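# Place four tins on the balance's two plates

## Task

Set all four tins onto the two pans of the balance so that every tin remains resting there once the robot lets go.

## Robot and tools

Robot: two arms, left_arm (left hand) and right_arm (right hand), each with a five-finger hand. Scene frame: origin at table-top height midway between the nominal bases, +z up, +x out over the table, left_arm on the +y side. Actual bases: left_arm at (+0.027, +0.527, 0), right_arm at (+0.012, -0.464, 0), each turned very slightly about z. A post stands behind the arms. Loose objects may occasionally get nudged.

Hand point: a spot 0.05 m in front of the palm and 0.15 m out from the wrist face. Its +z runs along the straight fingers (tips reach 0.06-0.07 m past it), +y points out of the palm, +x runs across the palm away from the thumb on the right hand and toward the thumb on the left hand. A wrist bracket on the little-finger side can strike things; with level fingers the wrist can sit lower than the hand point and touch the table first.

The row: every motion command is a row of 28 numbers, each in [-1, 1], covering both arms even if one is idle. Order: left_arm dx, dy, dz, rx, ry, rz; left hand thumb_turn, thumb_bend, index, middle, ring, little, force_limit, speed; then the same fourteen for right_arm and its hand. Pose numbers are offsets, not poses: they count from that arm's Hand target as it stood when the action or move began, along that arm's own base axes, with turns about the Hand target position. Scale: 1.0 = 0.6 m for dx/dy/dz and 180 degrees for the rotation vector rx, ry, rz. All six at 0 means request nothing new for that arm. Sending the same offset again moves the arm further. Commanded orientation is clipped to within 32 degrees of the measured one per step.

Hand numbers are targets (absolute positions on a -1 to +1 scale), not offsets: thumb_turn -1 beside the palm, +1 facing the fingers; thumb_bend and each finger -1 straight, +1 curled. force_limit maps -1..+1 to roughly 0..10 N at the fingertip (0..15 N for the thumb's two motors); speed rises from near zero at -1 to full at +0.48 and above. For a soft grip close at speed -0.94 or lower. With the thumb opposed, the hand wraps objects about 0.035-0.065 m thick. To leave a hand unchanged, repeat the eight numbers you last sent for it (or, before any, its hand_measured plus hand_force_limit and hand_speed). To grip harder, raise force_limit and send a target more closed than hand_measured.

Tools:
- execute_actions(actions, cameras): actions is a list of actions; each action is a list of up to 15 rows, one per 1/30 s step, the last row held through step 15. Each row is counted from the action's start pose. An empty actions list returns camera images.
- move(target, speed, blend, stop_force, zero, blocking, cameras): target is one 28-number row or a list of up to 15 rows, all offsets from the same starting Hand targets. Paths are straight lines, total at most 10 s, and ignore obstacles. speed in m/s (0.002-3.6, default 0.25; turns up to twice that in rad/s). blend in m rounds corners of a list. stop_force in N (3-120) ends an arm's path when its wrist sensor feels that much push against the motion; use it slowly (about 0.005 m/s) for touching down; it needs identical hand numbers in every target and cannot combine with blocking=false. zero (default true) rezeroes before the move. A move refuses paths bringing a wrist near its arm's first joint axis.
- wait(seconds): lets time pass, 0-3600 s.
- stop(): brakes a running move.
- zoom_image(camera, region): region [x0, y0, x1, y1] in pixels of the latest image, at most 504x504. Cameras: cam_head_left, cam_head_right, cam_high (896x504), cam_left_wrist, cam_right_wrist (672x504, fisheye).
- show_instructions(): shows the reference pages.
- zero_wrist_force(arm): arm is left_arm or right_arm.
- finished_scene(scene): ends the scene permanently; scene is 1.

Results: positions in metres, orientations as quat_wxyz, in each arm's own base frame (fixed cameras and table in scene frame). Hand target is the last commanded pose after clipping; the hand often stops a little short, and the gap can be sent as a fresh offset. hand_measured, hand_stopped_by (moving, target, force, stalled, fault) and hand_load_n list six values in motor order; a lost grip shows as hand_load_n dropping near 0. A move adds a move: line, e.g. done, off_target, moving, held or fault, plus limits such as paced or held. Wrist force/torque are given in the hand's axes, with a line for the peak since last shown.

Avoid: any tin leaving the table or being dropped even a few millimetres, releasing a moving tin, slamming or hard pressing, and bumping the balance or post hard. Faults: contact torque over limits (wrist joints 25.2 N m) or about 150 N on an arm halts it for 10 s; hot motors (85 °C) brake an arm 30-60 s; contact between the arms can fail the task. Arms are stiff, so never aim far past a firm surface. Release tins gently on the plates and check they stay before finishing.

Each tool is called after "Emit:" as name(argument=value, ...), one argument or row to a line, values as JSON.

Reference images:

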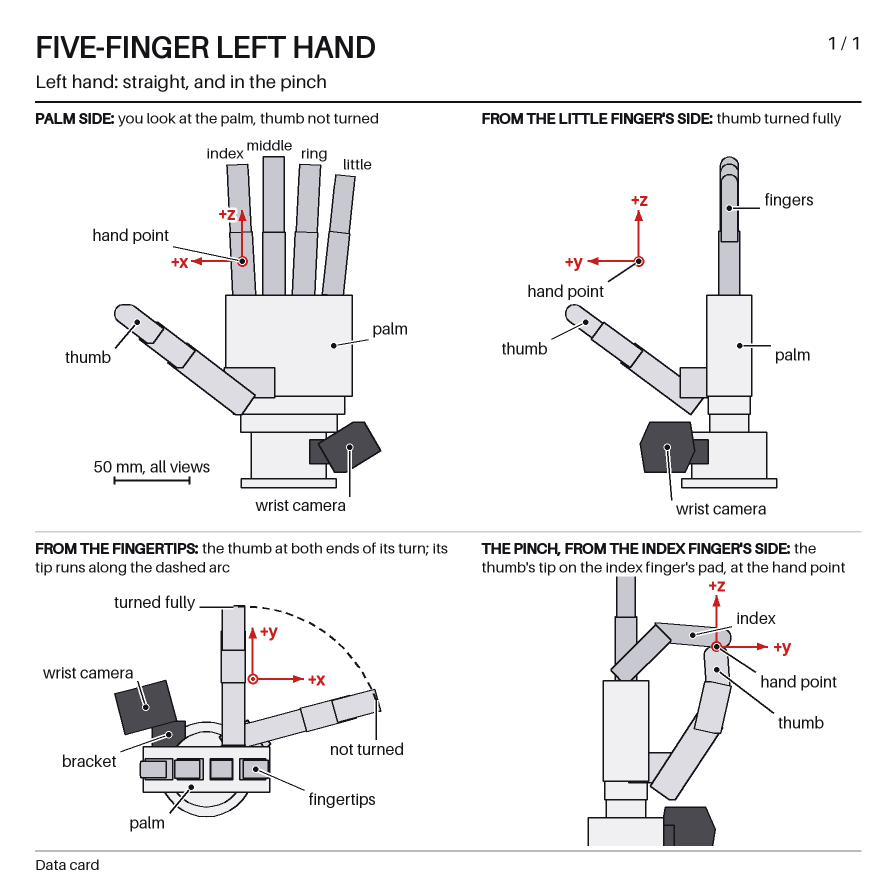

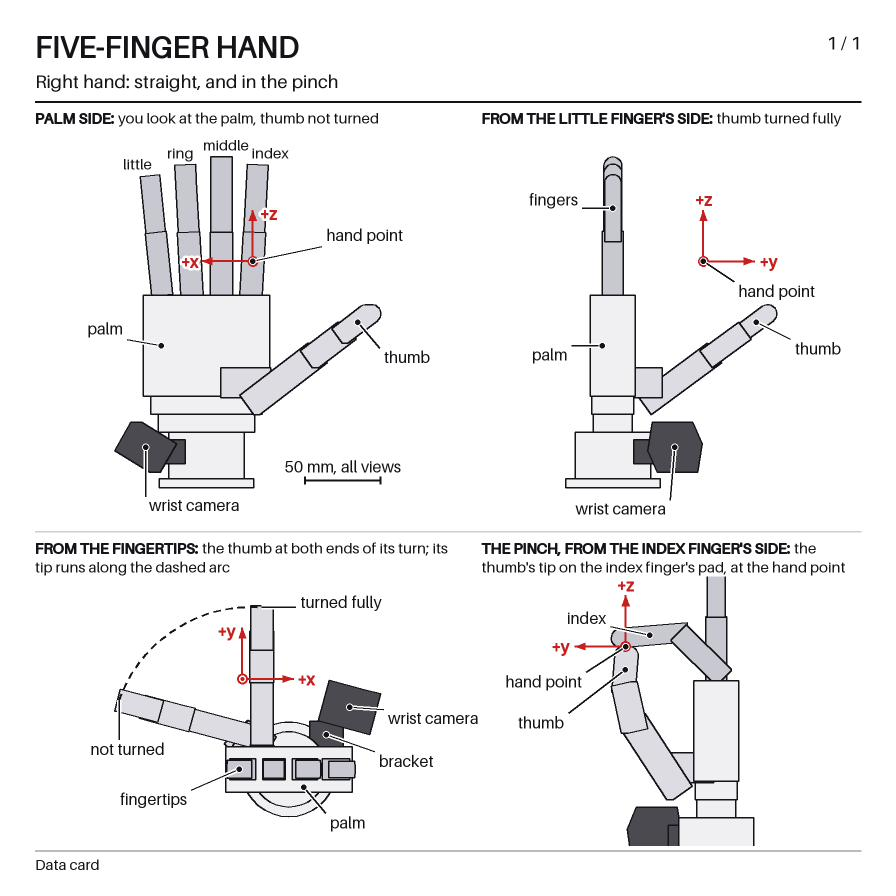

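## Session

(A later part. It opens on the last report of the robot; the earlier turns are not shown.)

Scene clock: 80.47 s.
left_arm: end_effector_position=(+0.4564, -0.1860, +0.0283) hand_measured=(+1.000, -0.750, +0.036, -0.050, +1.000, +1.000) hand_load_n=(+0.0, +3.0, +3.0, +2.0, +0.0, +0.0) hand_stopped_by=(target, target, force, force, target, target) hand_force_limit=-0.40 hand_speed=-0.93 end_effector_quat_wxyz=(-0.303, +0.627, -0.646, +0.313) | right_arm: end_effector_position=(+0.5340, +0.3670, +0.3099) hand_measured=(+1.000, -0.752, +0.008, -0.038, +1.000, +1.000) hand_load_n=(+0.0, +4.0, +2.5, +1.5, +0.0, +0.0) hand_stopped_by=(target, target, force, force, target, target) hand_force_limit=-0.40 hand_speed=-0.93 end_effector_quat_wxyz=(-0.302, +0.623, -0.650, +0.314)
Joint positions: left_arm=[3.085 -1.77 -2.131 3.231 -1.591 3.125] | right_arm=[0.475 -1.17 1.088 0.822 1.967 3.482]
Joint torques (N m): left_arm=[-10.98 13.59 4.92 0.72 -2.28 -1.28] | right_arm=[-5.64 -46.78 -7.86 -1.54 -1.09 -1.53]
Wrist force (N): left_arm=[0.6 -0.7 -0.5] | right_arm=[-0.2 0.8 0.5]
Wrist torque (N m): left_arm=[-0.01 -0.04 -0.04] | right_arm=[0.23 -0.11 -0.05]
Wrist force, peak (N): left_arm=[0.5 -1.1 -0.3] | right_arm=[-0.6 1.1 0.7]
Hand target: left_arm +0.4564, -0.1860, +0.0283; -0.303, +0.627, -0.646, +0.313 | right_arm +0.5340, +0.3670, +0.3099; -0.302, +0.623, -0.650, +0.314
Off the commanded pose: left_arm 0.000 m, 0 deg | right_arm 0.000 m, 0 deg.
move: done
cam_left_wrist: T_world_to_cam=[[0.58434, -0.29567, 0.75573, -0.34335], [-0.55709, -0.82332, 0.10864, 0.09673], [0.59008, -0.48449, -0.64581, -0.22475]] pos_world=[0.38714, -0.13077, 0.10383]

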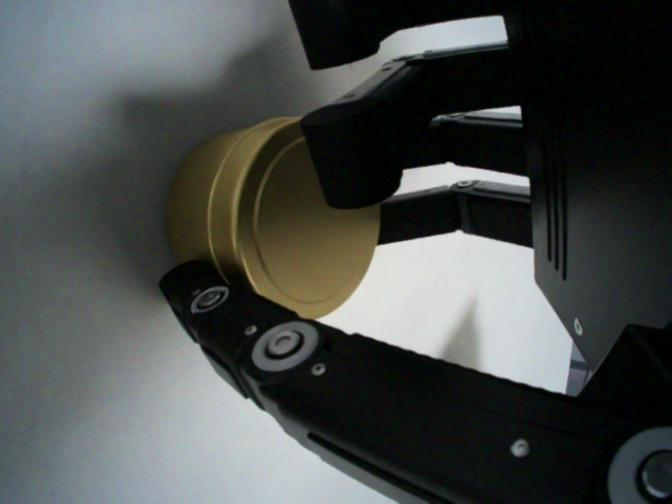

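Emit:
move(
  target=[
    [0,0,0.4695,0,0,0,1,-0.75,0.3,0.3,1,1,-0.4,-0.93,0,0,0,0,0,0,1,-0.75,0.3,0.3,1,1,-0.4,-0.93],
    [0.041,-0.3283,0.4695,0,0,0,1,-0.75,0.3,0.3,1,1,-0.4,-0.93,0,0,0,0,0,0,1,-0.75,0.3,0.3,1,1,-0.4,-0.93],
  ],
  speed=0.15,
  blend=[0.05,0],
  cameras=["all"],
)

Emit:
wait(
  seconds=0.4,
)

Emit:
wait(
  seconds=0.4,
)

Emit:
wait(
  seconds=0.4,
)

Scene clock: 84.70 s.
left_arm: end_effector_position=(+0.4810, -0.3829, +0.3100) hand_measured=(+1.000, -0.750, +0.036, -0.050, +1.000, +1.000) hand_load_n=(+0.0, +3.0, +1.5, +2.0, +0.0, +0.0) hand_stopped_by=(target, target, force, force, target, target) hand_force_limit=-0.40 hand_speed=-0.93 end_effector_quat_wxyz=(-0.303, +0.627, -0.646, +0.313) | right_arm: end_effector_position=(+0.5340, +0.3670, +0.3099) hand_measured=(+1.000, -0.752, +0.008, -0.038, +1.000, +1.000) hand_load_n=(+0.0, +3.5, +2.5, +1.5, +0.0, +0.0) hand_stopped_by=(target, target, force, force, target, target) hand_force_limit=-0.40 hand_speed=-0.93 end_effector_quat_wxyz=(-0.302, +0.623, -0.650, +0.314)
Joint positions: left_arm=[2.605 -1.883 -1.209 2.356 -1.961 2.81] | right_arm=[0.475 -1.17 1.088 0.822 1.967 3.482]
Joint torques (N m): left_arm=[-11.37 24.37 27.93 -1.88 -3.17 -1.47] | right_arm=[-6.57 -46.59 -7.64 -1.61 -1 -1.42]
Wrist force (N): left_arm=[0.0 1.1 0.8] | right_arm=[0.0 0.8 0.4]
Wrist torque (N m): left_arm=[0.10 0.06 0.11] | right_arm=[0.22 -0.14 -0.04]
Wrist force, peak (N): left_arm=[-0.1 2.0 1.4] | right_arm=[-0.9 1.0 0.5]
Hand target: left_arm +0.4810, -0.3830, +0.3100; -0.303, +0.627, -0.646, +0.313 | right_arm +0.5340, +0.3670, +0.3099; -0.302, +0.623, -0.650, +0.314
Off the commanded pose: left_arm 0.000 m, 0 deg | right_arm 0.000 m, 0 deg.
move: done
cam_left_wrist: T_world_to_cam=[[0.58433, -0.29565, 0.75575, -0.62877], [-0.55713, -0.82328, 0.10869, -0.08233], [0.59005, -0.48456, -0.64578, -0.1527]] pos_world=[0.41164, -0.32767, 0.38553]
cam_right_wrist: T_world_to_cam=[[-0.5695, -0.2598, -0.77985, 0.64453], [-0.55465, 0.82165, 0.13133, -0.04883], [0.60665, 0.50734, -0.61203, -0.20752]] pos_world=[0.46587, 0.31285, 0.38205]

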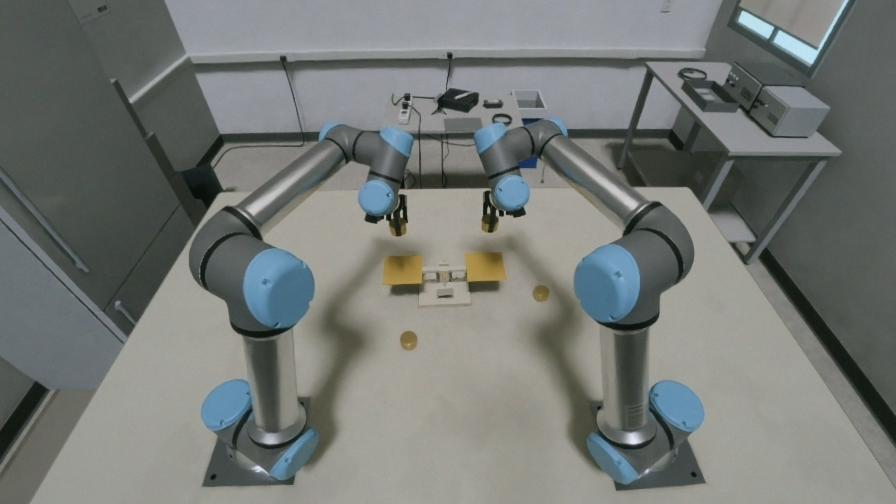

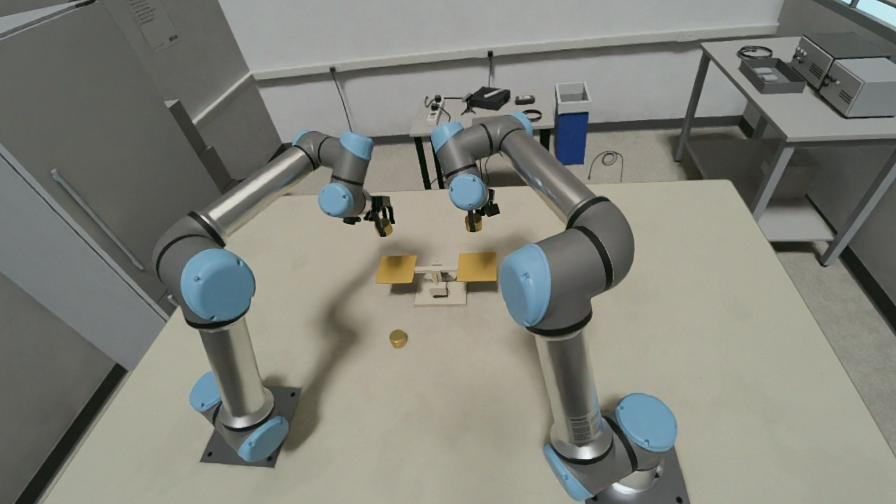

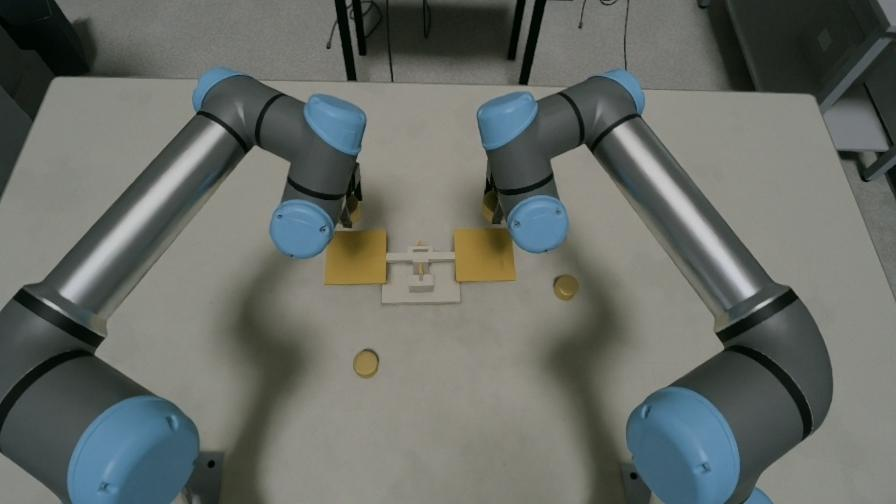

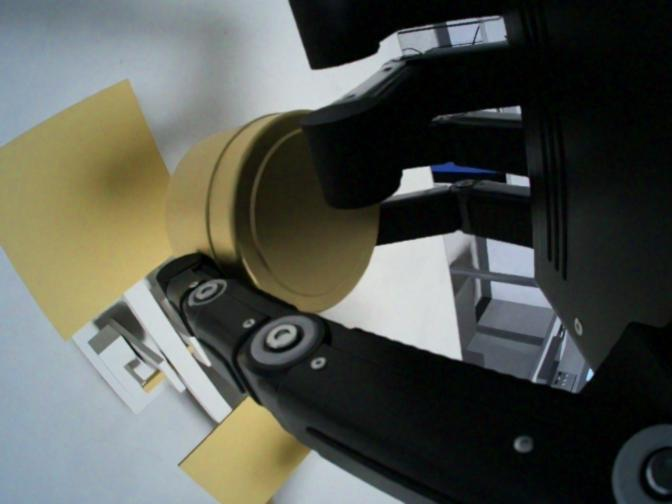

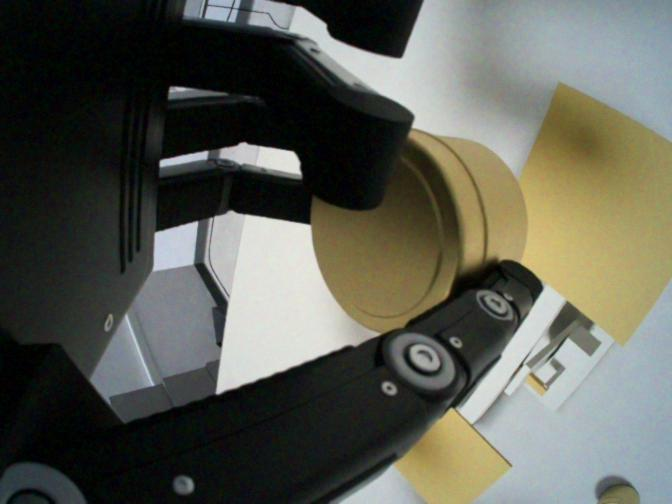

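Scene clock: 85.10 s.
left_arm: end_effector_position=(+0.4810, -0.3830, +0.3100) hand_measured=(+1.000, -0.750, +0.036, -0.050, +1.000, +1.000) hand_load_n=(+0.0, +3.0, +2.0, +2.0, +0.0, +0.0) hand_stopped_by=(target, target, force, force, target, target) hand_force_limit=-0.40 hand_speed=-0.93 end_effector_quat_wxyz=(-0.303, +0.627, -0.646, +0.313) | right_arm: end_effector_position=(+0.5340, +0.3670, +0.3099) hand_measured=(+1.000, -0.752, +0.008, -0.038, +1.000, +1.000) hand_load_n=(+0.0, +4.0, +2.5, +1.5, +0.0, +0.0) hand_stopped_by=(target, target, force, force, target, target) hand_force_limit=-0.40 hand_speed=-0.93 end_effector_quat_wxyz=(-0.302, +0.623, -0.650, +0.314)
Joint positions: left_arm=[2.605 -1.883 -1.209 2.356 -1.961 2.81] | right_arm=[0.475 -1.17 1.088 0.822 1.967 3.482]
Joint torques (N m): left_arm=[-11.39 23.52 28.16 -1.59 -3.22 -1.35] | right_arm=[-5.68 -47.24 -7.63 -1.5 -1.11 -1.43]
Wrist force (N): left_arm=[-0.2 1.0 1.1] | right_arm=[-0.6 0.7 0.4]
Wrist torque (N m): left_arm=[0.06 0.09 0.10] | right_arm=[0.22 -0.06 -0.07]
Wrist force, peak (N): left_arm=[-0.3 1.4 0.7] | right_arm=[-0.9 0.9 0.2]
Hand target: left_arm +0.4810, -0.3830, +0.3100; -0.303, +0.627, -0.646, +0.313 | right_arm +0.5340, +0.3670, +0.3099; -0.302, +0.623, -0.650, +0.314
Off the commanded pose: left_arm 0.000 m, 0 deg | right_arm 0.000 m, 0 deg.
wait: 0.40 s; at rest by 0.17 s

Scene clock: 85.50 s.
left_arm: end_effector_position=(+0.4810, -0.3830, +0.3100) hand_measured=(+1.000, -0.750, +0.036, -0.050, +1.000, +1.000) hand_load_n=(+0.0, +3.0, +1.5, +2.0, +0.0, +0.5) hand_stopped_by=(target, target, force, force, target, target) hand_force_limit=-0.40 hand_speed=-0.93 end_effector_quat_wxyz=(-0.303, +0.627, -0.646, +0.313) | right_arm: end_effector_position=(+0.5340, +0.3670, +0.3099) hand_measured=(+1.000, -0.752, +0.008, -0.038, +1.000, +1.000) hand_load_n=(+0.0, +3.5, +2.5, +1.5, +0.0, +0.0) hand_stopped_by=(target, target, force, force, target, target) hand_force_limit=-0.40 hand_speed=-0.93 end_effector_quat_wxyz=(-0.302, +0.623, -0.650, +0.314)
Joint positions: left_arm=[2.605 -1.883 -1.209 2.356 -1.961 2.81] | right_arm=[0.475 -1.17 1.088 0.822 1.967 3.482]
Joint torques (N m): left_arm=[-11.52 23.62 28.82 -1.66 -3.28 -1.35] | right_arm=[-5.39 -47.23 -7.78 -1.66 -1.19 -1.57]
Wrist force (N): left_arm=[0.0 1.1 0.8] | right_arm=[-0.4 0.7 0.7]
Wrist torque (N m): left_arm=[0.10 0.06 0.10] | right_arm=[0.20 -0.09 -0.06]
Wrist force, peak (N): left_arm=[-0.2 1.2 1.0] | right_arm=[-0.4 1.0 0.5]
Hand target: left_arm +0.4810, -0.3830, +0.3100; -0.303, +0.627, -0.646, +0.313 | right_arm +0.5340, +0.3670, +0.3099; -0.302, +0.623, -0.650, +0.314
Off the commanded pose: left_arm 0.000 m, 0 deg | right_arm 0.000 m, 0 deg.
wait: 0.40 s; at rest by 0.17 s

Scene clock: 85.90 s.
left_arm: end_effector_position=(+0.4810, -0.3830, +0.3100) hand_measured=(+1.000, -0.750, +0.036, -0.050, +1.000, +1.000) hand_load_n=(+0.0, +3.5, +1.5, +2.0, +0.0, +0.0) hand_stopped_by=(target, target, force, force, target, target) hand_force_limit=-0.40 hand_speed=-0.93 end_effector_quat_wxyz=(-0.303, +0.627, -0.646, +0.313) | right_arm: end_effector_position=(+0.5340, +0.3670, +0.3099) hand_measured=(+1.000, -0.752, +0.008, -0.038, +1.000, +1.000) hand_load_n=(+0.0, +4.0, +2.5, +1.5, +0.0, +0.0) hand_stopped_by=(target, target, force, force, target, target) hand_force_limit=-0.40 hand_speed=-0.93 end_effector_quat_wxyz=(-0.302, +0.623, -0.650, +0.314)
Joint positions: left_arm=[2.605 -1.883 -1.209 2.356 -1.961 2.81] | right_arm=[0.475 -1.17 1.088 0.822 1.967 3.482]
Joint torques (N m): left_arm=[-10.54 23.5 28.35 -1.71 -3.26 -1.39] | right_arm=[-6.01 -47.55 -8 -1.59 -1.04 -1.42]
Wrist force (N): left_arm=[-0.2 0.8 0.8] | right_arm=[-0.3 0.6 0.6]
Wrist torque (N m): left_arm=[0.06 0.10 0.10] | right_arm=[0.20 -0.10 -0.06]
Wrist force, peak (N): left_arm=[-0.3 1.0 1.0] | right_arm=[-0.2 1.1 0.5]
Hand target: left_arm +0.4810, -0.3830, +0.3100; -0.303, +0.627, -0.646, +0.313 | right_arm +0.5340, +0.3670, +0.3099; -0.302, +0.623, -0.650, +0.314
Off the commanded pose: left_arm 0.000 m, 0 deg | right_arm 0.000 m, 0 deg.
wait: 0.40 s; at rest by 0.17 s

Emit:
move(
  target=[
    [-0.0113,-0.0442,0,0,0,0,1,-0.75,0.3,0.3,1,1,-0.4,-0.93,-0.005,0.0592,0,0,0,0,1,-0.75,0.3,0.3,1,1,-0.4,-0.93],
    [-0.0113,-0.0442,-0.225,0,0,0,1,-0.75,0.3,0.3,1,1,-0.4,-0.93,-0.005,0.0592,-0.2248,0,0,0,1,-0.75,0.3,0.3,1,1,-0.4,-0.93],
  ],
  speed=0.1,
  blend=[0.02,0],
  cameras=["all"],
)

Emit:
zoom_image(
  camera="cam_high",
  region=[300, 180, 550, 330],
)

Emit:
zoom_image(
  camera="cam_head_left",
  region=[350, 200, 550, 320],
)

Emit:
zoom_image(
  camera="cam_head_right",
  region=[350, 200, 550, 320],
)

Scene clock: 90.83 s.
left_arm: end_effector_position=(+0.4742, -0.4096, +0.1751) hand_measured=(+1.000, -0.750, +0.036, -0.050, +1.000, +1.000) hand_load_n=(+0.0, +3.0, +1.5, +2.0, +0.0, +0.0) hand_stopped_by=(target, target, force, force, target, target) hand_force_limit=-0.40 hand_speed=-0.93 end_effector_quat_wxyz=(-0.303, +0.627, -0.646, +0.313) | right_arm: end_effector_position=(+0.5309, +0.4026, +0.1752) hand_measured=(+1.000, -0.752, +0.008, -0.038, +1.000, +1.000) hand_load_n=(+0.0, +4.0, +2.5, +1.5, +0.0, +0.0) hand_stopped_by=(target, target, force, force, target, target) hand_force_limit=-0.40 hand_speed=-0.93 end_effector_quat_wxyz=(-0.302, +0.623, -0.650, +0.314)
Joint positions: left_arm=[2.549 -1.961 -1.452 2.66 -2.002 2.768] | right_arm=[0.54 -1.083 1.309 0.533 2.015 3.53]
Joint torques (N m): left_arm=[5.53 26.15 9.55 0.75 2.46 1.03] | right_arm=[-6.26 -37.01 -6.72 -1.42 -1.03 -1.34]
Wrist force (N): left_arm=[-0.1 1.2 0.9] | right_arm=[-0.7 0.6 0.5]
Wrist torque (N m): left_arm=[0.10 0.07 0.05] | right_arm=[0.21 -0.03 -0.20]
Wrist force, peak (N): left_arm=[-0.3 1.5 1.2] | right_arm=[-0.5 1.5 0.6]
Hand target: left_arm +0.4742, -0.4095, +0.1750; -0.303, +0.627, -0.646, +0.313 | right_arm +0.5310, +0.4026, +0.1751; -0.302, +0.623, -0.650, +0.314
Off the commanded pose: left_arm 0.000 m, 0 deg | right_arm 0.000 m, 0 deg.
move: done; blend cut to 0.0178 m at target 1
cam_left_wrist: T_world_to_cam=[[0.58439, -0.2957, 0.75568, -0.53077], [-0.55708, -0.82332, 0.10863, -0.09346], [0.59005, -0.48446, -0.64587, -0.24868]] pos_world=[0.40484, -0.35437, 0.25063]
cam_right_wrist: T_world_to_cam=[[-0.56952, -0.25988, -0.77981, 0.54706], [-0.55468, 0.82164, 0.13127, -0.06203], [0.60661, 0.50731, -0.61209, -0.30616]] pos_world=[0.46287, 0.34845, 0.24735]

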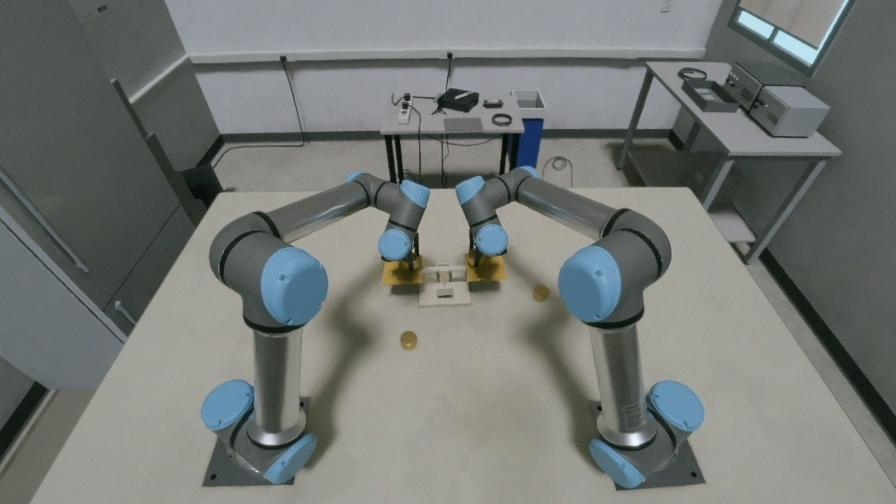

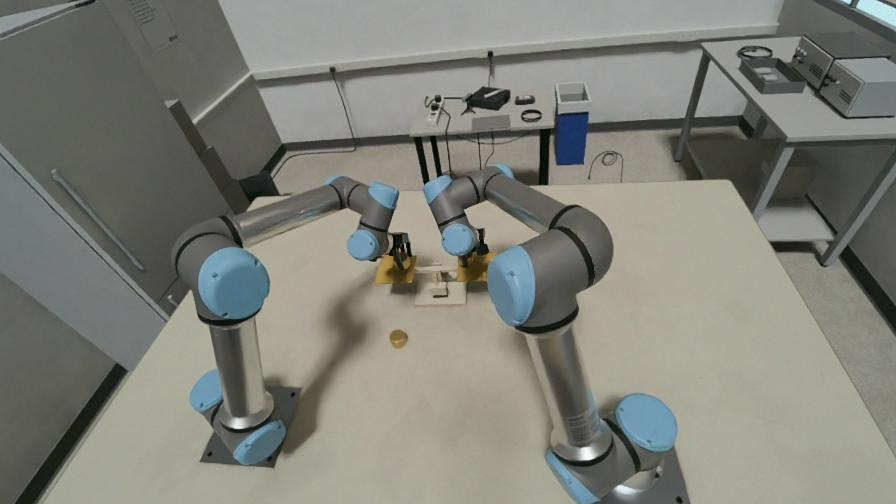

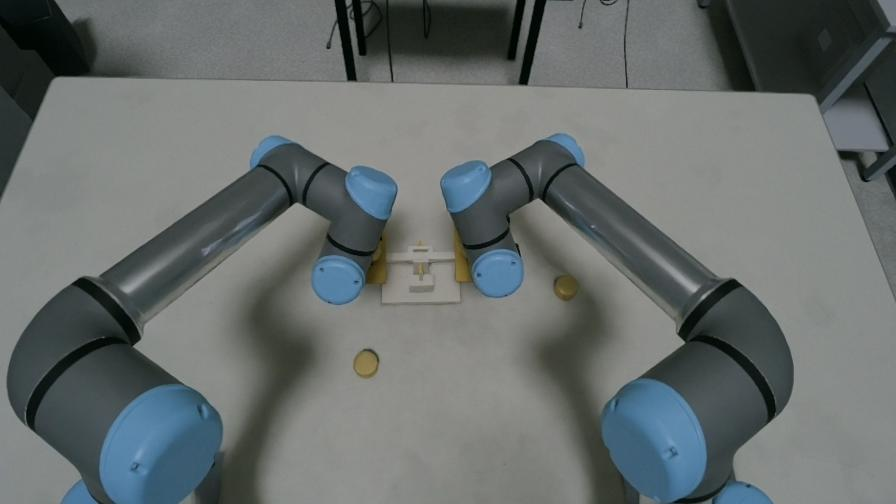

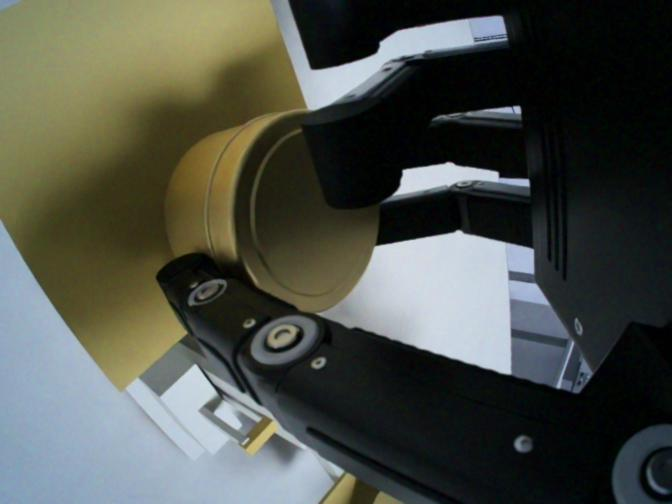

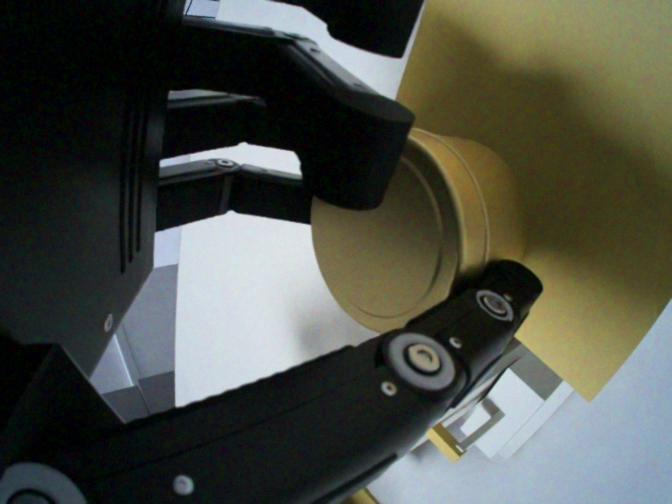

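Scaled by 2.016 from the camera's image (finer frame: 1280x720).

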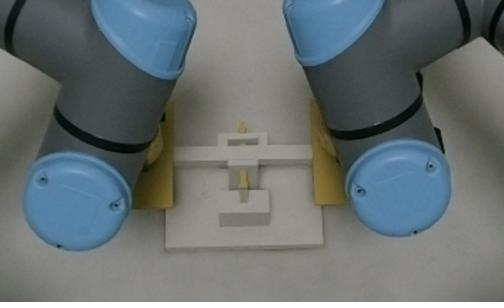

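Scaled by 2.520 from the camera's image (finer frame: 1280x720).

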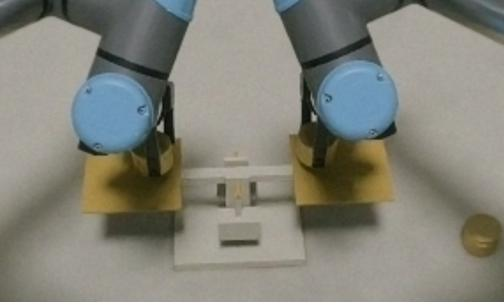

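Scaled by 2.520 from the camera's image (finer frame: 1280x720).

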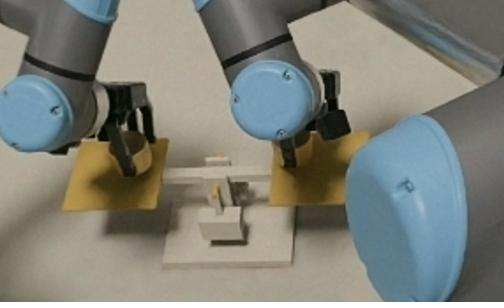

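Emit:
move(
  target=[0,0,-0.02833,0,0,0,1,-0.75,0.3,0.3,1,1,-0.4,-0.93,0,0,-0.02833,0,0,0,1,-0.75,0.3,0.3,1,1,-0.4,-0.93],
  speed=0.03,
  cameras=["all"],
)

Emit:
zoom_image(
  camera="cam_head_left",
  region=[350, 200, 550, 320],
)

Emit:
zoom_image(
  camera="cam_head_right",
  region=[350, 200, 550, 320],
)

Scene clock: 92.43 s.
left_arm: end_effector_position=(+0.4742, -0.4095, +0.1581) hand_measured=(+1.000, -0.750, +0.036, -0.050, +1.000, +1.000) hand_load_n=(+0.0, +3.0, +2.0, +2.5, +0.0, +0.0) hand_stopped_by=(target, target, force, force, target, target) hand_force_limit=-0.40 hand_speed=-0.93 end_effector_quat_wxyz=(-0.303, +0.627, -0.646, +0.313) | right_arm: end_effector_position=(+0.5310, +0.4026, +0.1582) hand_measured=(+1.000, -0.752, +0.008, -0.038, +1.000, +1.000) hand_load_n=(+0.0, +4.0, +2.5, +1.5, +0.0, +0.0) hand_stopped_by=(target, target, force, force, target, target) hand_force_limit=-0.40 hand_speed=-0.93 end_effector_quat_wxyz=(-0.302, +0.623, -0.650, +0.314)
Joint positions: left_arm=[2.549 -1.973 -1.481 2.701 -2.002 2.768] | right_arm=[0.54 -1.073 1.338 0.494 2.015 3.53]
Joint torques (N m): left_arm=[8.36 25.01 9.26 0.87 1.17 -0.31] | right_arm=[-4.28 -36.01 -7.04 -1.42 0.13 1.1]
Wrist force (N): left_arm=[-0.1 1.3 1.0] | right_arm=[-0.6 0.7 0.3]
Wrist torque (N m): left_arm=[0.12 0.07 0.05] | right_arm=[0.22 -0.05 -0.18]
Wrist force, peak (N): left_arm=[-0.1 1.4 1.2] | right_arm=[-0.8 1.0 0.8]
Hand target: left_arm +0.4742, -0.4095, +0.1580; -0.303, +0.627, -0.646, +0.313 | right_arm +0.5310, +0.4026, +0.1581; -0.302, +0.623, -0.650, +0.314
Off the commanded pose: left_arm 0.000 m, 0 deg | right_arm 0.000 m, 0 deg.
move: done
cam_left_wrist: T_world_to_cam=[[0.58434, -0.29567, 0.75573, -0.51793], [-0.55709, -0.82332, 0.10864, -0.09147], [0.59008, -0.48449, -0.64581, -0.25971]] pos_world=[0.40494, -0.35427, 0.23363]
cam_right_wrist: T_world_to_cam=[[-0.5695, -0.2598, -0.77985, 0.53375], [-0.55465, 0.82165, 0.13133, -0.05974], [0.60665, 0.50734, -0.61203, -0.31655]] pos_world=[0.46287, 0.34835, 0.23035]

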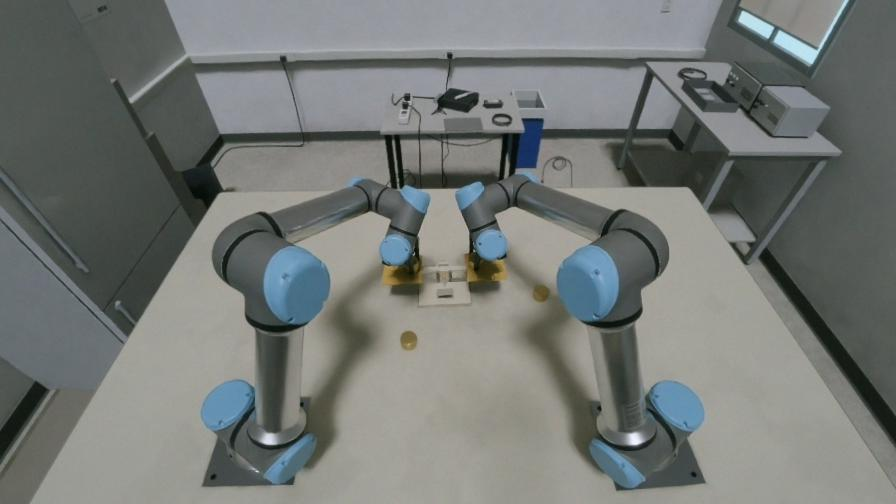

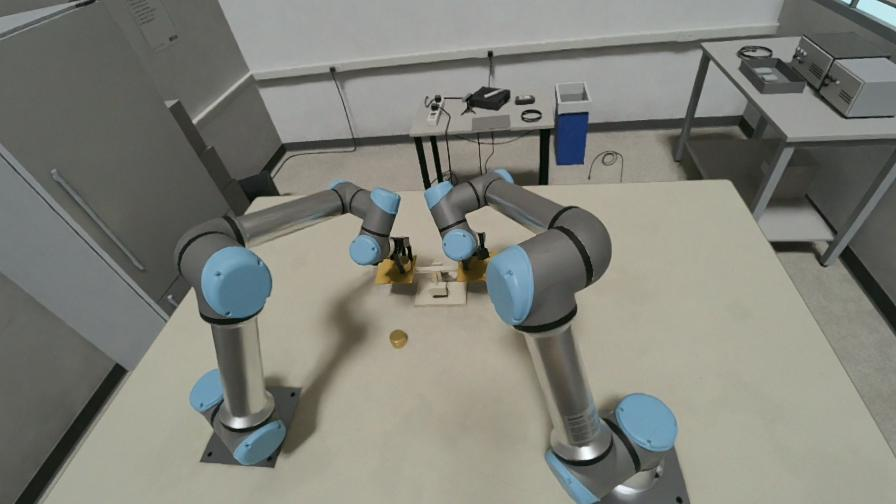

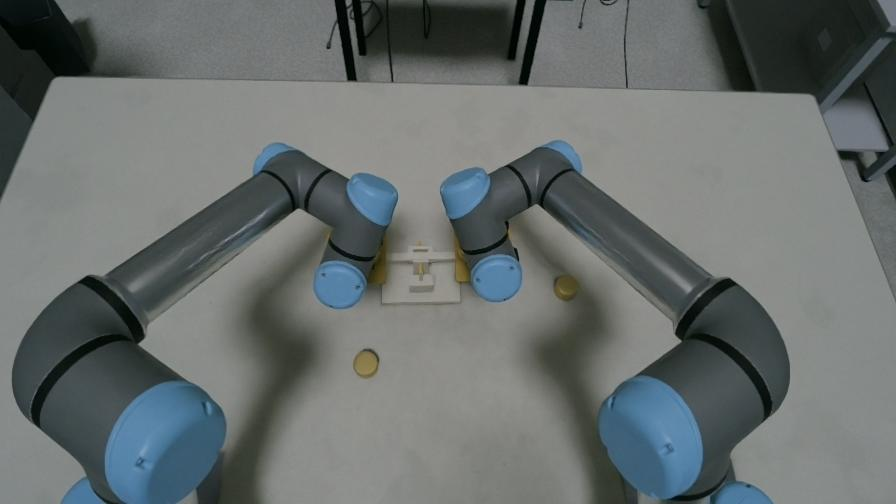

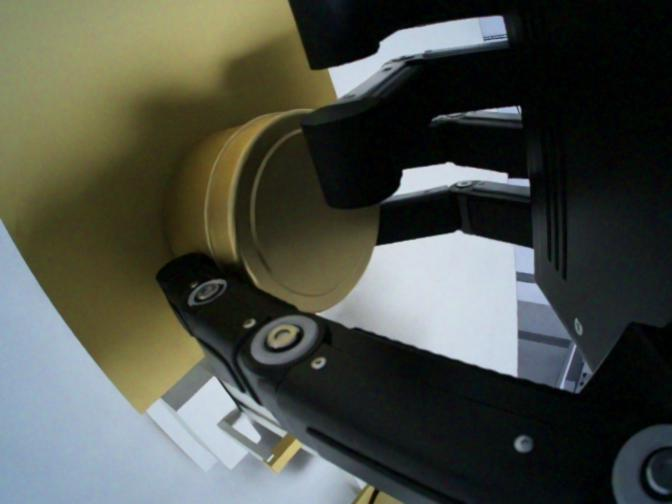

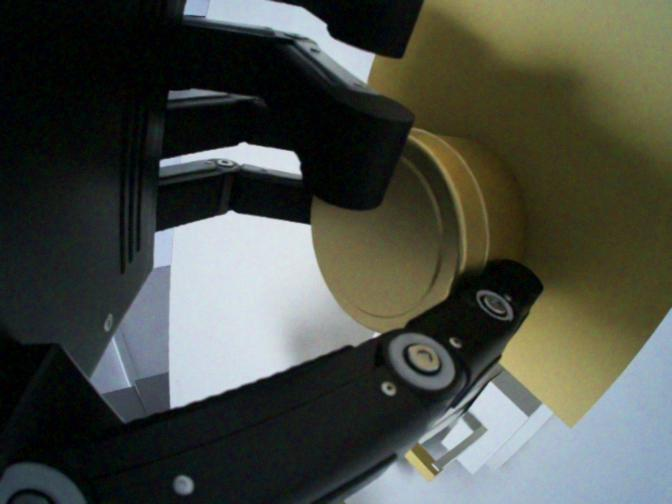

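Scaled by 2.520 from the camera's image (finer frame: 1280x720).

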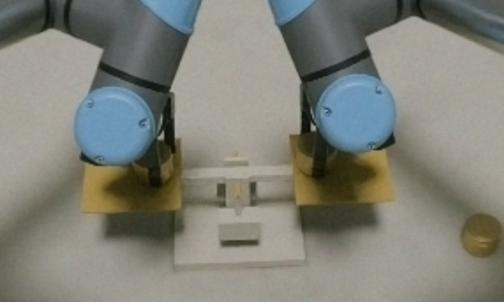

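Scaled by 2.520 from the camera's image (finer frame: 1280x720).

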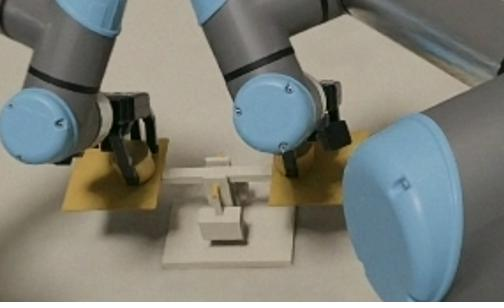

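Emit:
move(
  target=[0,0,-0.03333,0,0,0,1,-0.75,0.3,0.3,1,1,-0.4,-0.93,0,0,-0.03333,0,0,0,1,-0.75,0.3,0.3,1,1,-0.4,-0.93],
  speed=0.01,
  stop_force=3,
  cameras=["all"],
)

Emit:
zoom_image(
  camera="cam_head_left",
  region=[350, 200, 550, 320],
)

Emit:
zoom_image(
  camera="cam_head_right",
  region=[350, 200, 550, 320],
)

Scene clock: 94.20 s.
left_arm: end_effector_position=(+0.4742, -0.4095, +0.1552) hand_measured=(+1.000, -0.750, +0.036, -0.050, +1.000, +1.000) hand_load_n=(+0.0, +3.0, +2.0, +2.5, +0.0, +0.0) hand_stopped_by=(target, target, force, force, target, target) hand_force_limit=-0.40 hand_speed=-0.93 end_effector_quat_wxyz=(-0.303, +0.627, -0.646, +0.313) | right_arm: end_effector_position=(+0.5310, +0.4026, +0.1552) hand_measured=(+1.000, -0.752, +0.008, -0.038, +1.000, +1.000) hand_load_n=(+0.0, +3.5, +3.0, +1.5, +0.0, +0.0) hand_stopped_by=(target, target, force, force, target, target) hand_force_limit=-0.40 hand_speed=-0.93 end_effector_quat_wxyz=(-0.302, +0.623, -0.650, +0.314)
Joint positions: left_arm=[2.549 -1.975 -1.485 2.707 -2.002 2.768] | right_arm=[0.54 -1.071 1.343 0.487 2.015 3.53]
Joint torques (N m): left_arm=[8.93 39.98 26.91 -1.74 1.13 0.93] | right_arm=[-5.03 -50.88 -33.56 3.03 0.44 1.17]
Wrist force (N): left_arm=[0.1 1.4 0.7] | right_arm=[-0.6 0.6 0.3]
Wrist torque (N m): left_arm=[0.16 0.05 0.05] | right_arm=[0.23 -0.04 -0.19]
Wrist force, peak (N): left_arm=[0.0 -1.9 -0.7] | right_arm=[-1.5 -3.1 -0.8]
Hand target: left_arm +0.4742, -0.4095, +0.1552; -0.303, +0.627, -0.646, +0.313 (not the last commanded pose) | right_arm +0.5310, +0.4026, +0.1552; -0.302, +0.623, -0.650, +0.314 (not the last commanded pose)
Off the commanded pose: left_arm 0.017 m, 0 deg | right_arm 0.017 m, 0 deg.
move: contact (left_arm, right_arm)
cam_left_wrist: T_world_to_cam=[[0.58434, -0.29567, 0.75573, -0.51574], [-0.55709, -0.82332, 0.10864, -0.09116], [0.59008, -0.48449, -0.64581, -0.26158]] pos_world=[0.40494, -0.35427, 0.23073]
cam_right_wrist: T_world_to_cam=[[-0.5695, -0.2598, -0.77985, 0.53141], [-0.55465, 0.82165, 0.13133, -0.05935], [0.60665, 0.50734, -0.61203, -0.31839]] pos_world=[0.46287, 0.34835, 0.22735]

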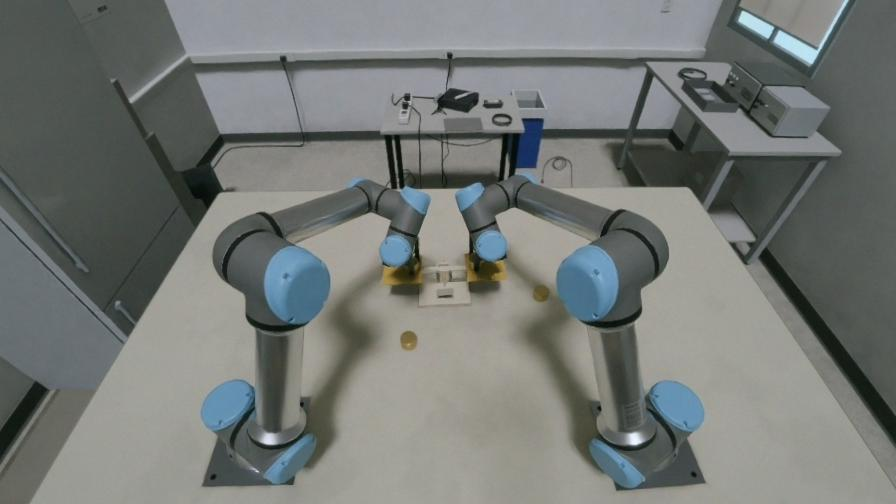

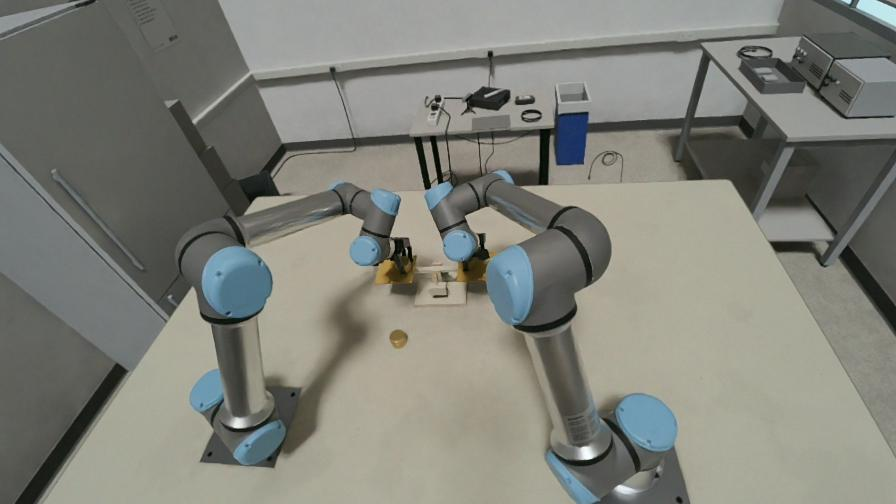

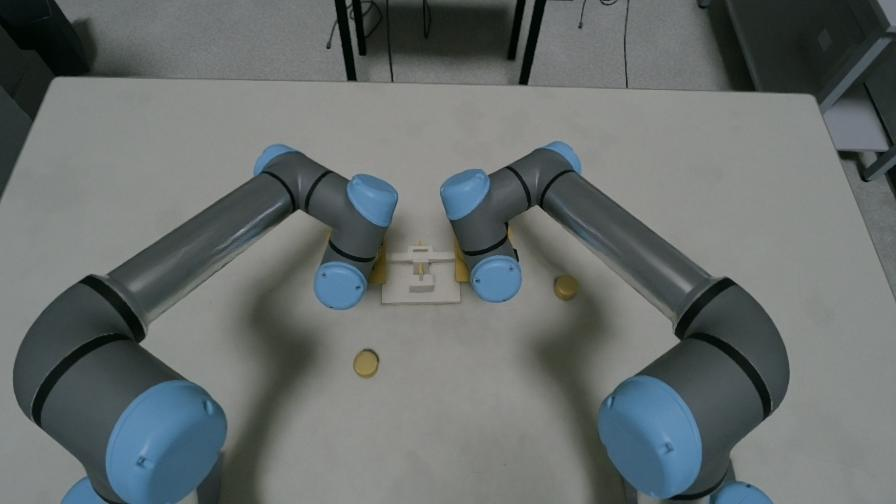

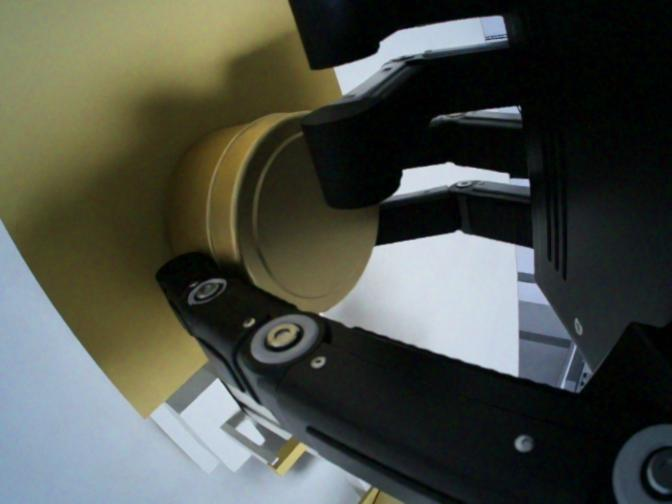

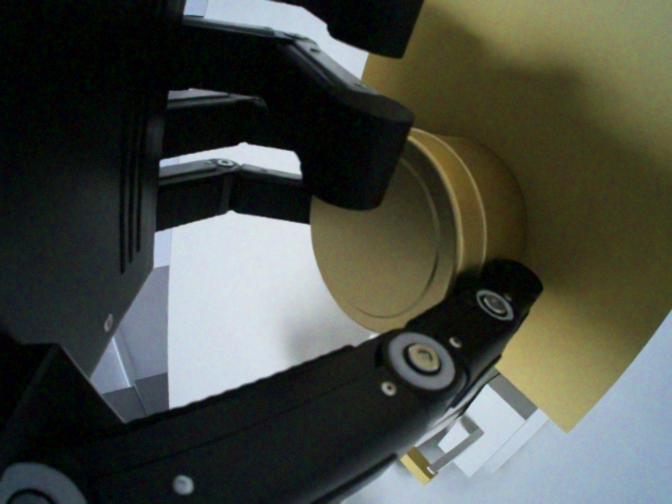

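Scaled by 2.520 from the camera's image (finer frame: 1280x720).

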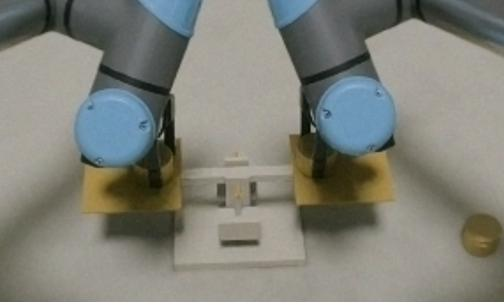

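Scaled by 2.520 from the camera's image (finer frame: 1280x720).

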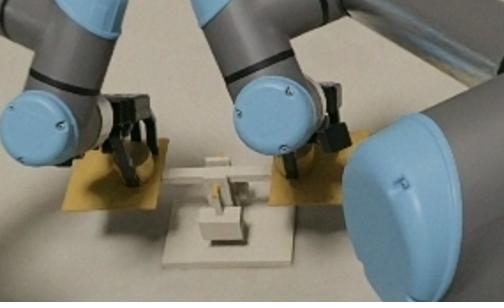

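Emit:
move(
  target=[0,0,-0.00167,0,0,0,1,-0.75,0.3,0.3,1,1,-0.4,-0.93,0,0,-0.00167,0,0,0,1,-0.75,0.3,0.3,1,1,-0.4,-0.93],
  speed=0.01,
)

Scene clock: 95.03 s.
left_arm: end_effector_position=(+0.4742, -0.4095, +0.1543) hand_measured=(+1.000, -0.750, +0.036, -0.050, +1.000, +1.000) hand_load_n=(+0.5, +3.0, +1.5, +2.5, +0.0, +0.0) hand_stopped_by=(target, target, force, force, target, target) hand_force_limit=-0.40 hand_speed=-0.93 end_effector_quat_wxyz=(-0.303, +0.627, -0.646, +0.313) | right_arm: end_effector_position=(+0.5310, +0.4026, +0.1543) hand_measured=(+1.000, -0.752, +0.008, -0.036, +1.000, +1.000) hand_load_n=(+0.0, +4.0, +2.5, +1.5, +0.0, +0.0) hand_stopped_by=(target, target, force, force, target, target) hand_force_limit=-0.40 hand_speed=-0.93 end_effector_quat_wxyz=(-0.302, +0.623, -0.650, +0.314)
Joint positions: left_arm=[2.549 -1.975 -1.487 2.71 -2.002 2.768] | right_arm=[0.54 -1.071 1.345 0.485 2.015 3.53]
Joint torques (N m): left_arm=[8.06 22.65 6.97 0.51 1.06 0.67] | right_arm=[-5.36 -33.42 -4.28 -1.07 0.38 1.13]
Wrist force (N): left_arm=[1.1 -3.5 -1.5] | right_arm=[-0.1 -4.8 -2.3]
Wrist torque (N m): left_arm=[-0.17 -0.04 0.16] | right_arm=[-0.11 -0.01 -0.26]
Wrist force, peak (N): left_arm=[1.1 -3.7 -1.4] | right_arm=[-0.1 -4.8 -2.3]
Hand target: left_arm +0.4742, -0.4095, +0.1542; -0.303, +0.627, -0.646, +0.313 | right_arm +0.5310, +0.4026, +0.1542; -0.302, +0.623, -0.650, +0.314
Off the commanded pose: left_arm 0.000 m, 0 deg | right_arm 0.000 m, 0 deg.
move: done

Emit:
move(
  target=[0,0,0.001,0,0,0,1,-0.75,0.3,0.3,1,1,-0.4,-0.93,0,0,0.001,0,0,0,1,-0.75,0.3,0.3,1,1,-0.4,-0.93],
  speed=0.01,
)

Scene clock: 95.70 s.
left_arm: end_effector_position=(+0.4742, -0.4095, +0.1548) hand_measured=(+1.000, -0.750, +0.036, -0.050, +1.000, +1.000) hand_load_n=(+0.0, +3.0, +1.5, +2.5, +0.0, +0.0) hand_stopped_by=(target, target, force, force, target, target) hand_force_limit=-0.40 hand_speed=-0.93 end_effector_quat_wxyz=(-0.303, +0.627, -0.646, +0.312) | right_arm: end_effector_position=(+0.5310, +0.4025, +0.1548) hand_measured=(+1.000, -0.752, +0.008, -0.036, +1.000, +1.000) hand_load_n=(+0.0, +4.0, +2.5, +1.5, +0.0, +0.0) hand_stopped_by=(target, target, force, force, target, target) hand_force_limit=-0.40 hand_speed=-0.93 end_effector_quat_wxyz=(-0.302, +0.623, -0.650, +0.314)
Joint positions: left_arm=[2.549 -1.975 -1.486 2.708 -2.002 2.768] | right_arm=[0.54 -1.071 1.344 0.486 2.015 3.53]
Joint torques (N m): left_arm=[8.43 40.23 27.81 -1.67 1.09 0.79] | right_arm=[-4.92 -50.19 -33.76 2.89 0.37 0.83]
Wrist force (N): left_arm=[-0.4 1.4 0.9] | right_arm=[-0.5 0.8 0.5]
Wrist torque (N m): left_arm=[0.14 0.14 0.02] | right_arm=[0.23 -0.06 -0.18]
Wrist force, peak (N): left_arm=[1.7 -3.9 -1.3] | right_arm=[-0.1 -5.1 -2.2]
Hand target: left_arm +0.4742, -0.4095, +0.1548; -0.303, +0.627, -0.646, +0.313 | right_arm +0.5310, +0.4026, +0.1548; -0.302, +0.623, -0.650, +0.314
Off the commanded pose: left_arm 0.000 m, 0 deg | right_arm 0.000 m, 0 deg.
move: done

Emit:
move(
  target=[0,0,-0.0005,0,0,0,1,-0.75,0.3,0.3,1,1,-0.4,-0.93,0,0,-0.0005,0,0,0,1,-0.75,0.3,0.3,1,1,-0.4,-0.93],
  speed=0.01,
)

Scene clock: 96.37 s.
left_arm: end_effector_position=(+0.4742, -0.4095, +0.1546) hand_measured=(+1.000, -0.750, +0.036, -0.050, +1.000, +1.000) hand_load_n=(+0.0, +3.0, +1.5, +2.5, +0.0, +0.0) hand_stopped_by=(target, target, force, force, target, target) hand_force_limit=-0.40 hand_speed=-0.93 end_effector_quat_wxyz=(-0.303, +0.627, -0.646, +0.313) | right_arm: end_effector_position=(+0.5310, +0.4026, +0.1546) hand_measured=(+1.000, -0.752, +0.008, -0.036, +1.000, +1.000) hand_load_n=(+0.0, +3.5, +3.0, +1.5, +0.0, +0.0) hand_stopped_by=(target, target, force, force, target, target) hand_force_limit=-0.40 hand_speed=-0.93 end_effector_quat_wxyz=(-0.302, +0.623, -0.650, +0.314)
Joint positions: left_arm=[2.549 -1.975 -1.486 2.709 -2.002 2.768] | right_arm=[0.54 -1.071 1.344 0.485 2.015 3.53]
Joint torques (N m): left_arm=[8.75 26.16 8.98 0.85 1 0.72] | right_arm=[-4.32 -36.3 -6.97 -1.34 0.47 0.92]
Wrist force (N): left_arm=[-0.4 1.5 0.6] | right_arm=[-0.6 0.6 0.6]
Wrist torque (N m): left_arm=[0.18 0.12 0.02] | right_arm=[0.19 -0.05 -0.19]
Wrist force, peak (N): left_arm=[-0.6 1.5 1.2] | right_arm=[-0.7 1.1 0.6]
Hand target: left_arm +0.4742, -0.4095, +0.1545; -0.303, +0.627, -0.646, +0.313 | right_arm +0.5310, +0.4026, +0.1545; -0.302, +0.623, -0.650, +0.314
Off the commanded pose: left_arm 0.000 m, 0 deg | right_arm 0.000 m, 0 deg.
move: done

Emit:
move(
  target=[0,0,-0.0004,0,0,0,1,-0.75,0.3,0.3,1,1,-0.4,-0.93,0,0,-0.0004,0,0,0,1,-0.75,0.3,0.3,1,1,-0.4,-0.93],
  speed=0.01,
)

Scene clock: 96.97 s.
left_arm: end_effector_position=(+0.4742, -0.4095, +0.1543) hand_measured=(+1.000, -0.750, +0.036, -0.050, +1.000, +1.000) hand_load_n=(+0.0, +3.0, +1.5, +2.0, +0.0, +0.0) hand_stopped_by=(target, target, force, force, target, target) hand_force_limit=-0.40 hand_speed=-0.93 end_effector_quat_wxyz=(-0.303, +0.627, -0.646, +0.313) | right_arm: end_effector_position=(+0.5310, +0.4026, +0.1543) hand_measured=(+1.000, -0.752, +0.008, -0.036, +1.000, +1.000) hand_load_n=(+0.0, +3.5, +2.5, +1.0, +0.0, +0.0) hand_stopped_by=(target, target, force, force, target, target) hand_force_limit=-0.40 hand_speed=-0.93 end_effector_quat_wxyz=(-0.302, +0.623, -0.650, +0.314)
Joint positions: left_arm=[2.549 -1.975 -1.487 2.71 -2.002 2.768] | right_arm=[0.54 -1.071 1.345 0.485 2.015 3.53]
Joint torques (N m): left_arm=[8.51 23.56 7.15 0.7 1.07 0.65] | right_arm=[-4.9 -33.99 -5.7 -1.37 0.49 0.94]
Wrist force (N): left_arm=[-0.4 -2.3 -1.1] | right_arm=[-0.6 -2.7 -2.0]
Wrist torque (N m): left_arm=[-0.10 0.09 0.10] | right_arm=[0.00 0.01 -0.24]
Wrist force, peak (N): left_arm=[-0.4 -2.3 -1.1] | right_arm=[-0.6 -2.7 -2.0]
Hand target: left_arm +0.4742, -0.4095, +0.1543; -0.303, +0.627, -0.646, +0.313 | right_arm +0.5310, +0.4026, +0.1543; -0.302, +0.623, -0.650, +0.314
Off the commanded pose: left_arm 0.000 m, 0 deg | right_arm 0.000 m, 0 deg.
move: done


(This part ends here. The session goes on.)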